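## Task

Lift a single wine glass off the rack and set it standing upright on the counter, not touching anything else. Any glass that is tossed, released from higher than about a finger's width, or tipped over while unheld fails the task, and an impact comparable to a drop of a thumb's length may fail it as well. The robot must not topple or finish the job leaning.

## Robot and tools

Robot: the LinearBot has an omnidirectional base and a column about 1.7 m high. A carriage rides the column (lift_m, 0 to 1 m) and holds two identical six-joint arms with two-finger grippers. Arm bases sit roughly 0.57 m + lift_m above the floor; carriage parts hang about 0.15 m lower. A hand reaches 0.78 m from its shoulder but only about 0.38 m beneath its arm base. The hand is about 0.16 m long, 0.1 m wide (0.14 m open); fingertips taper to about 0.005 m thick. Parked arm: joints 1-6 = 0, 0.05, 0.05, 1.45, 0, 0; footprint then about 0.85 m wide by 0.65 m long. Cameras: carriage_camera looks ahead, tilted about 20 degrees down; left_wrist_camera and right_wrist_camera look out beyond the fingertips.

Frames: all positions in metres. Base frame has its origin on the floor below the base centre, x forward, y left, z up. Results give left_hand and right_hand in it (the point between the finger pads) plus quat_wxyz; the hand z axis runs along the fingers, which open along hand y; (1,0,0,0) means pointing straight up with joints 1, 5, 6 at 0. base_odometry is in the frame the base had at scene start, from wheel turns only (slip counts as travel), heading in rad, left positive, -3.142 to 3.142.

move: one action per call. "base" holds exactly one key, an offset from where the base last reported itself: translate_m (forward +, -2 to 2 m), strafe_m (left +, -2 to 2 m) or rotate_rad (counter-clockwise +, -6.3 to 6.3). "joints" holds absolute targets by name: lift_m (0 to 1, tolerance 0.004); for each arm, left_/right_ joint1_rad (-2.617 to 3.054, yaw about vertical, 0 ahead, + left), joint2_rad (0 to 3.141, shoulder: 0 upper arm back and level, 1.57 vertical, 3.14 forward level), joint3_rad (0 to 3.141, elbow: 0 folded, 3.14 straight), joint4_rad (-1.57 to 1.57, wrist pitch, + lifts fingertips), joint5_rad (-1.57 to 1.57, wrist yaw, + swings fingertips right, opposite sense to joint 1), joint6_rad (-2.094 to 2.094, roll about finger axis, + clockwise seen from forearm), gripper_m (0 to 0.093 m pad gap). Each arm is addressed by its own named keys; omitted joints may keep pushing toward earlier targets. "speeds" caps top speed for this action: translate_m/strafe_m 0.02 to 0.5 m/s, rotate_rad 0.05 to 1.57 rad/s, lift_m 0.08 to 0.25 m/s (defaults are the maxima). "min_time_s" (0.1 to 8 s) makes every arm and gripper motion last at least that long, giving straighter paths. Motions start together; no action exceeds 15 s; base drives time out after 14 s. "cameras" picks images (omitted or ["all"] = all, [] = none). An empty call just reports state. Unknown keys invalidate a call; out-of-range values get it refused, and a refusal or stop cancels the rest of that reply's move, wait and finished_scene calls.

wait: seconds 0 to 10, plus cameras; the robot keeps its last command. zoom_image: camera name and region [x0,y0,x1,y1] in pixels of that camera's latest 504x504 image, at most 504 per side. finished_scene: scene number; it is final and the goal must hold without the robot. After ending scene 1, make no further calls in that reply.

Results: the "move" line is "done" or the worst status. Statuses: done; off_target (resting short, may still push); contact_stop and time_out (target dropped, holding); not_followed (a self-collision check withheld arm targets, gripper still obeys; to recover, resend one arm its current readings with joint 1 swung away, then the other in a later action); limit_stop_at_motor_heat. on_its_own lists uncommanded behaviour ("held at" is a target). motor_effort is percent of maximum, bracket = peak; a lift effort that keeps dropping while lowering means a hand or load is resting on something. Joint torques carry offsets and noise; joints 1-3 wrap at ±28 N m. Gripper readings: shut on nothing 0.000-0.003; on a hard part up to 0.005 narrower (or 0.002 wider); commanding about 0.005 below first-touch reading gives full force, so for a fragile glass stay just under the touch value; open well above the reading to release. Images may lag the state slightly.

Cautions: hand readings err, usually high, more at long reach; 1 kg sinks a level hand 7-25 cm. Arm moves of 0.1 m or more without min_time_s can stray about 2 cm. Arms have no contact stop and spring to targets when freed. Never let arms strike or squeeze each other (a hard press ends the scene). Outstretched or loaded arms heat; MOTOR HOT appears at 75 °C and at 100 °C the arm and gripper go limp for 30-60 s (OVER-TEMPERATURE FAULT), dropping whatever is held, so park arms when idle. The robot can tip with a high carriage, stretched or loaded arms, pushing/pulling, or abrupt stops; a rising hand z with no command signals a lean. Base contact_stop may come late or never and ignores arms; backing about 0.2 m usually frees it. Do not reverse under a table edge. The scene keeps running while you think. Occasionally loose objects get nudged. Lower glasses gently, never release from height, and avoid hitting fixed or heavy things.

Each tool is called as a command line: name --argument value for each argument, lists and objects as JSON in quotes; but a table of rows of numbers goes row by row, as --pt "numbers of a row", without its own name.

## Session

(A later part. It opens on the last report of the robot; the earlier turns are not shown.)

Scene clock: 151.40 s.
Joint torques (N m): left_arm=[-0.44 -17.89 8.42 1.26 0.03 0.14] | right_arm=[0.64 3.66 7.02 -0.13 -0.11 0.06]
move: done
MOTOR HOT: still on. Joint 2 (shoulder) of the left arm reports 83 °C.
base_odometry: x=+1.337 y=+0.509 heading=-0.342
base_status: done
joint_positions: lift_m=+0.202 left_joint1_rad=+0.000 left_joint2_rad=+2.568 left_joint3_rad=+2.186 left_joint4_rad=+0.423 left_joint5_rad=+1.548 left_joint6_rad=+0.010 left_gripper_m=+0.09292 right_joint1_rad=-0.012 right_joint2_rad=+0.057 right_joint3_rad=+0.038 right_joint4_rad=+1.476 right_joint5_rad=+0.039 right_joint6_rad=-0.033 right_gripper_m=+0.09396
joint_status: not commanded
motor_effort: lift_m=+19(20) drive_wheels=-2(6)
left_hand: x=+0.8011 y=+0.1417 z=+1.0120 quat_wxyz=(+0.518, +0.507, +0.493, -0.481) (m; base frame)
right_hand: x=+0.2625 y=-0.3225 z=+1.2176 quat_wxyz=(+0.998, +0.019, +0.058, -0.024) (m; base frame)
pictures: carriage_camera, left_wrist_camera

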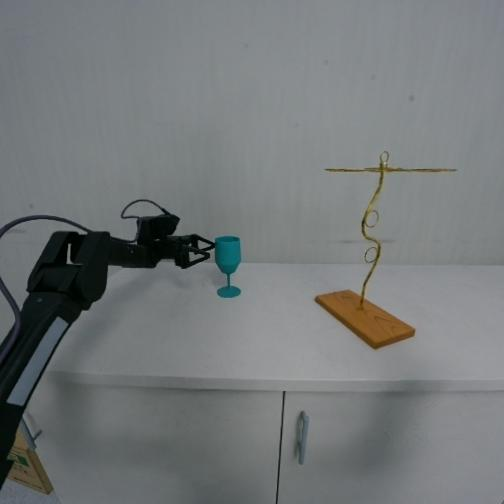

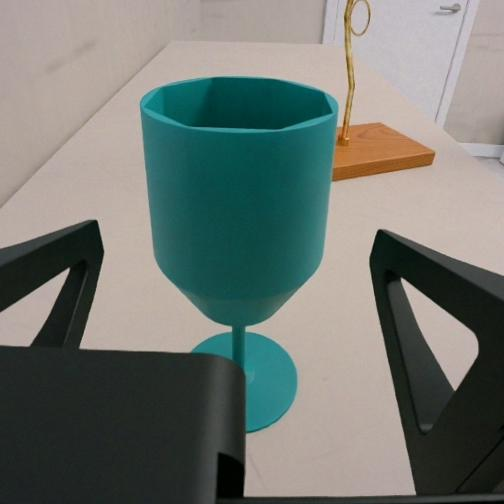

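move --base '{"strafe_m": 0.12}' --speeds '{"strafe_m": 0.15}' --joints '{"lift_m": 0.23}' --cameras '["carriage_camera"]'

move --base '{"translate_m": -0.45}' --speeds '{"translate_m": 0.3}' --joints '{"lift_m": 0.3}' --cameras '["carriage_camera"]'

move --joints '{"left_joint1_rad": 0, "left_joint2_rad": 0.05, "left_joint3_rad": 0.05, "left_joint4_rad": 1.45, "left_joint5_rad": 0, "left_joint6_rad": 0}' --min_time_s 3 --cameras '["carriage_camera"]'

Scene clock: 154.27 s.
Joint torques (N m): left_arm=[-0.44 -17.16 8.29 1.2 0.01 0.1] | right_arm=[0.64 3.71 6.89 -0.14 -0.12 0.04]
move: done
MOTOR HOT: still on. Joint 2 (shoulder) of the left arm reports 84 °C.
base_odometry: x=+1.377 y=+0.622 heading=-0.342
base_status: done
joint_positions: lift_m=+0.230 left_joint1_rad=+0.001 left_joint2_rad=+2.560 left_joint3_rad=+2.186 left_joint4_rad=+0.424 left_joint5_rad=+1.549 left_joint6_rad=+0.011 left_gripper_m=+0.09292 right_joint1_rad=-0.012 right_joint2_rad=+0.057 right_joint3_rad=+0.038 right_joint4_rad=+1.476 right_joint5_rad=+0.039 right_joint6_rad=-0.033 right_gripper_m=+0.09396
joint_status: all done
motor_effort: lift_m=+23(29) drive_wheels=-1(6)
left_hand: x=+0.8003 y=+0.1422 z=+1.0440 quat_wxyz=(+0.521, +0.509, +0.490, -0.479) (m; base frame)
right_hand: x=+0.2624 y=-0.3225 z=+1.2453 quat_wxyz=(+0.998, +0.019, +0.057, -0.024) (m; base frame)
pictures: carriage_camera

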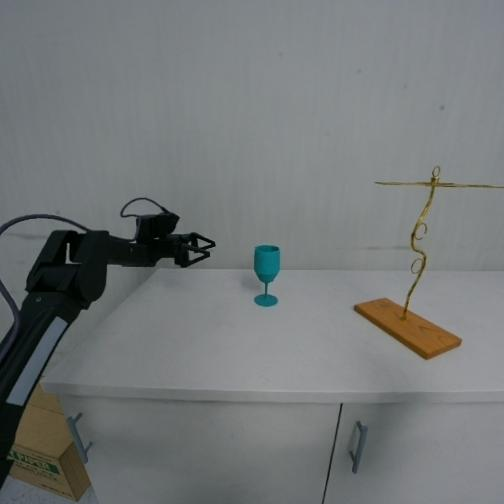

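Scene clock: 157.27 s.
Joint torques (N m): left_arm=[-0.25 -17.37 8.35 1.23 0.01 0.11] | right_arm=[0.64 3.73 6.9 -0.09 -0.13 0.05]
move: done
MOTOR HOT: still on. Joint 2 (shoulder) of the left arm reports 85 °C.
base_odometry: x=+0.953 y=+0.773 heading=-0.342
base_status: done
joint_positions: lift_m=+0.300 left_joint1_rad=+0.001 left_joint2_rad=+2.560 left_joint3_rad=+2.186 left_joint4_rad=+0.423 left_joint5_rad=+1.549 left_joint6_rad=+0.011 left_gripper_m=+0.09292 right_joint1_rad=-0.012 right_joint2_rad=+0.057 right_joint3_rad=+0.038 right_joint4_rad=+1.475 right_joint5_rad=+0.039 right_joint6_rad=-0.033 right_gripper_m=+0.09396
joint_status: all done
motor_effort: lift_m=+23(29) drive_wheels=-2(7)
left_hand: x=+0.8002 y=+0.1422 z=+1.1142 quat_wxyz=(+0.521, +0.509, +0.490, -0.479) (m; base frame)
right_hand: x=+0.2626 y=-0.3225 z=+1.3152 quat_wxyz=(+0.998, +0.019, +0.058, -0.024) (m; base frame)
pictures: carriage_camera

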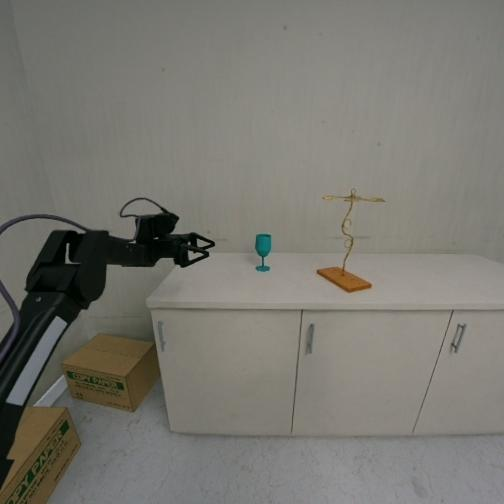

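Scene clock: 160.60 s.
Joint torques (N m): left_arm=[-0.34 2.99 5.49 0.01 -0.13 -0.03] | right_arm=[0.62 3.73 6.89 -0.12 -0.13 0.05]
move: done
MOTOR HOT: still on. Joint 2 (shoulder) of the left arm reports 84 °C.
base_odometry: x=+0.953 y=+0.773 heading=-0.342
base_status: not commanded
joint_positions: lift_m=+0.300 left_joint1_rad=+0.001 left_joint2_rad=+0.063 left_joint3_rad=+0.060 left_joint4_rad=+1.439 left_joint5_rad=+0.012 left_joint6_rad=+0.010 left_gripper_m=+0.09292 right_joint1_rad=-0.012 right_joint2_rad=+0.057 right_joint3_rad=+0.038 right_joint4_rad=+1.475 right_joint5_rad=+0.039 right_joint6_rad=-0.033 right_gripper_m=+0.09396
joint_status: all done
motor_effort: lift_m=+23(23) drive_wheels=-1(2)
left_hand: x=+0.2666 y=+0.3133 z=+1.3202 quat_wxyz=(+0.998, +0.006, +0.067, +0.005) (m; base frame)
right_hand: x=+0.2626 y=-0.3225 z=+1.3152 quat_wxyz=(+0.998, +0.019, +0.058, -0.024) (m; base frame)
pictures: carriage_camera

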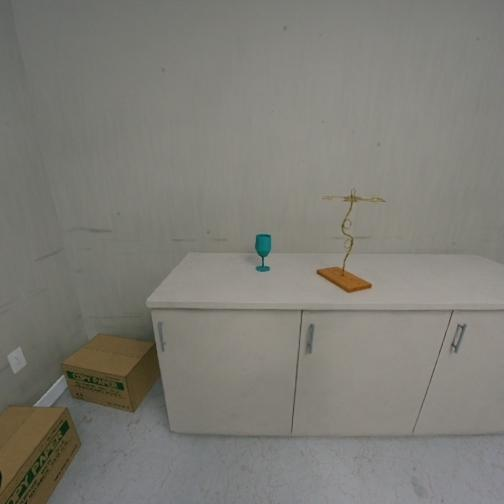

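finished_scene --scene 2

The scene is finished: the task was done.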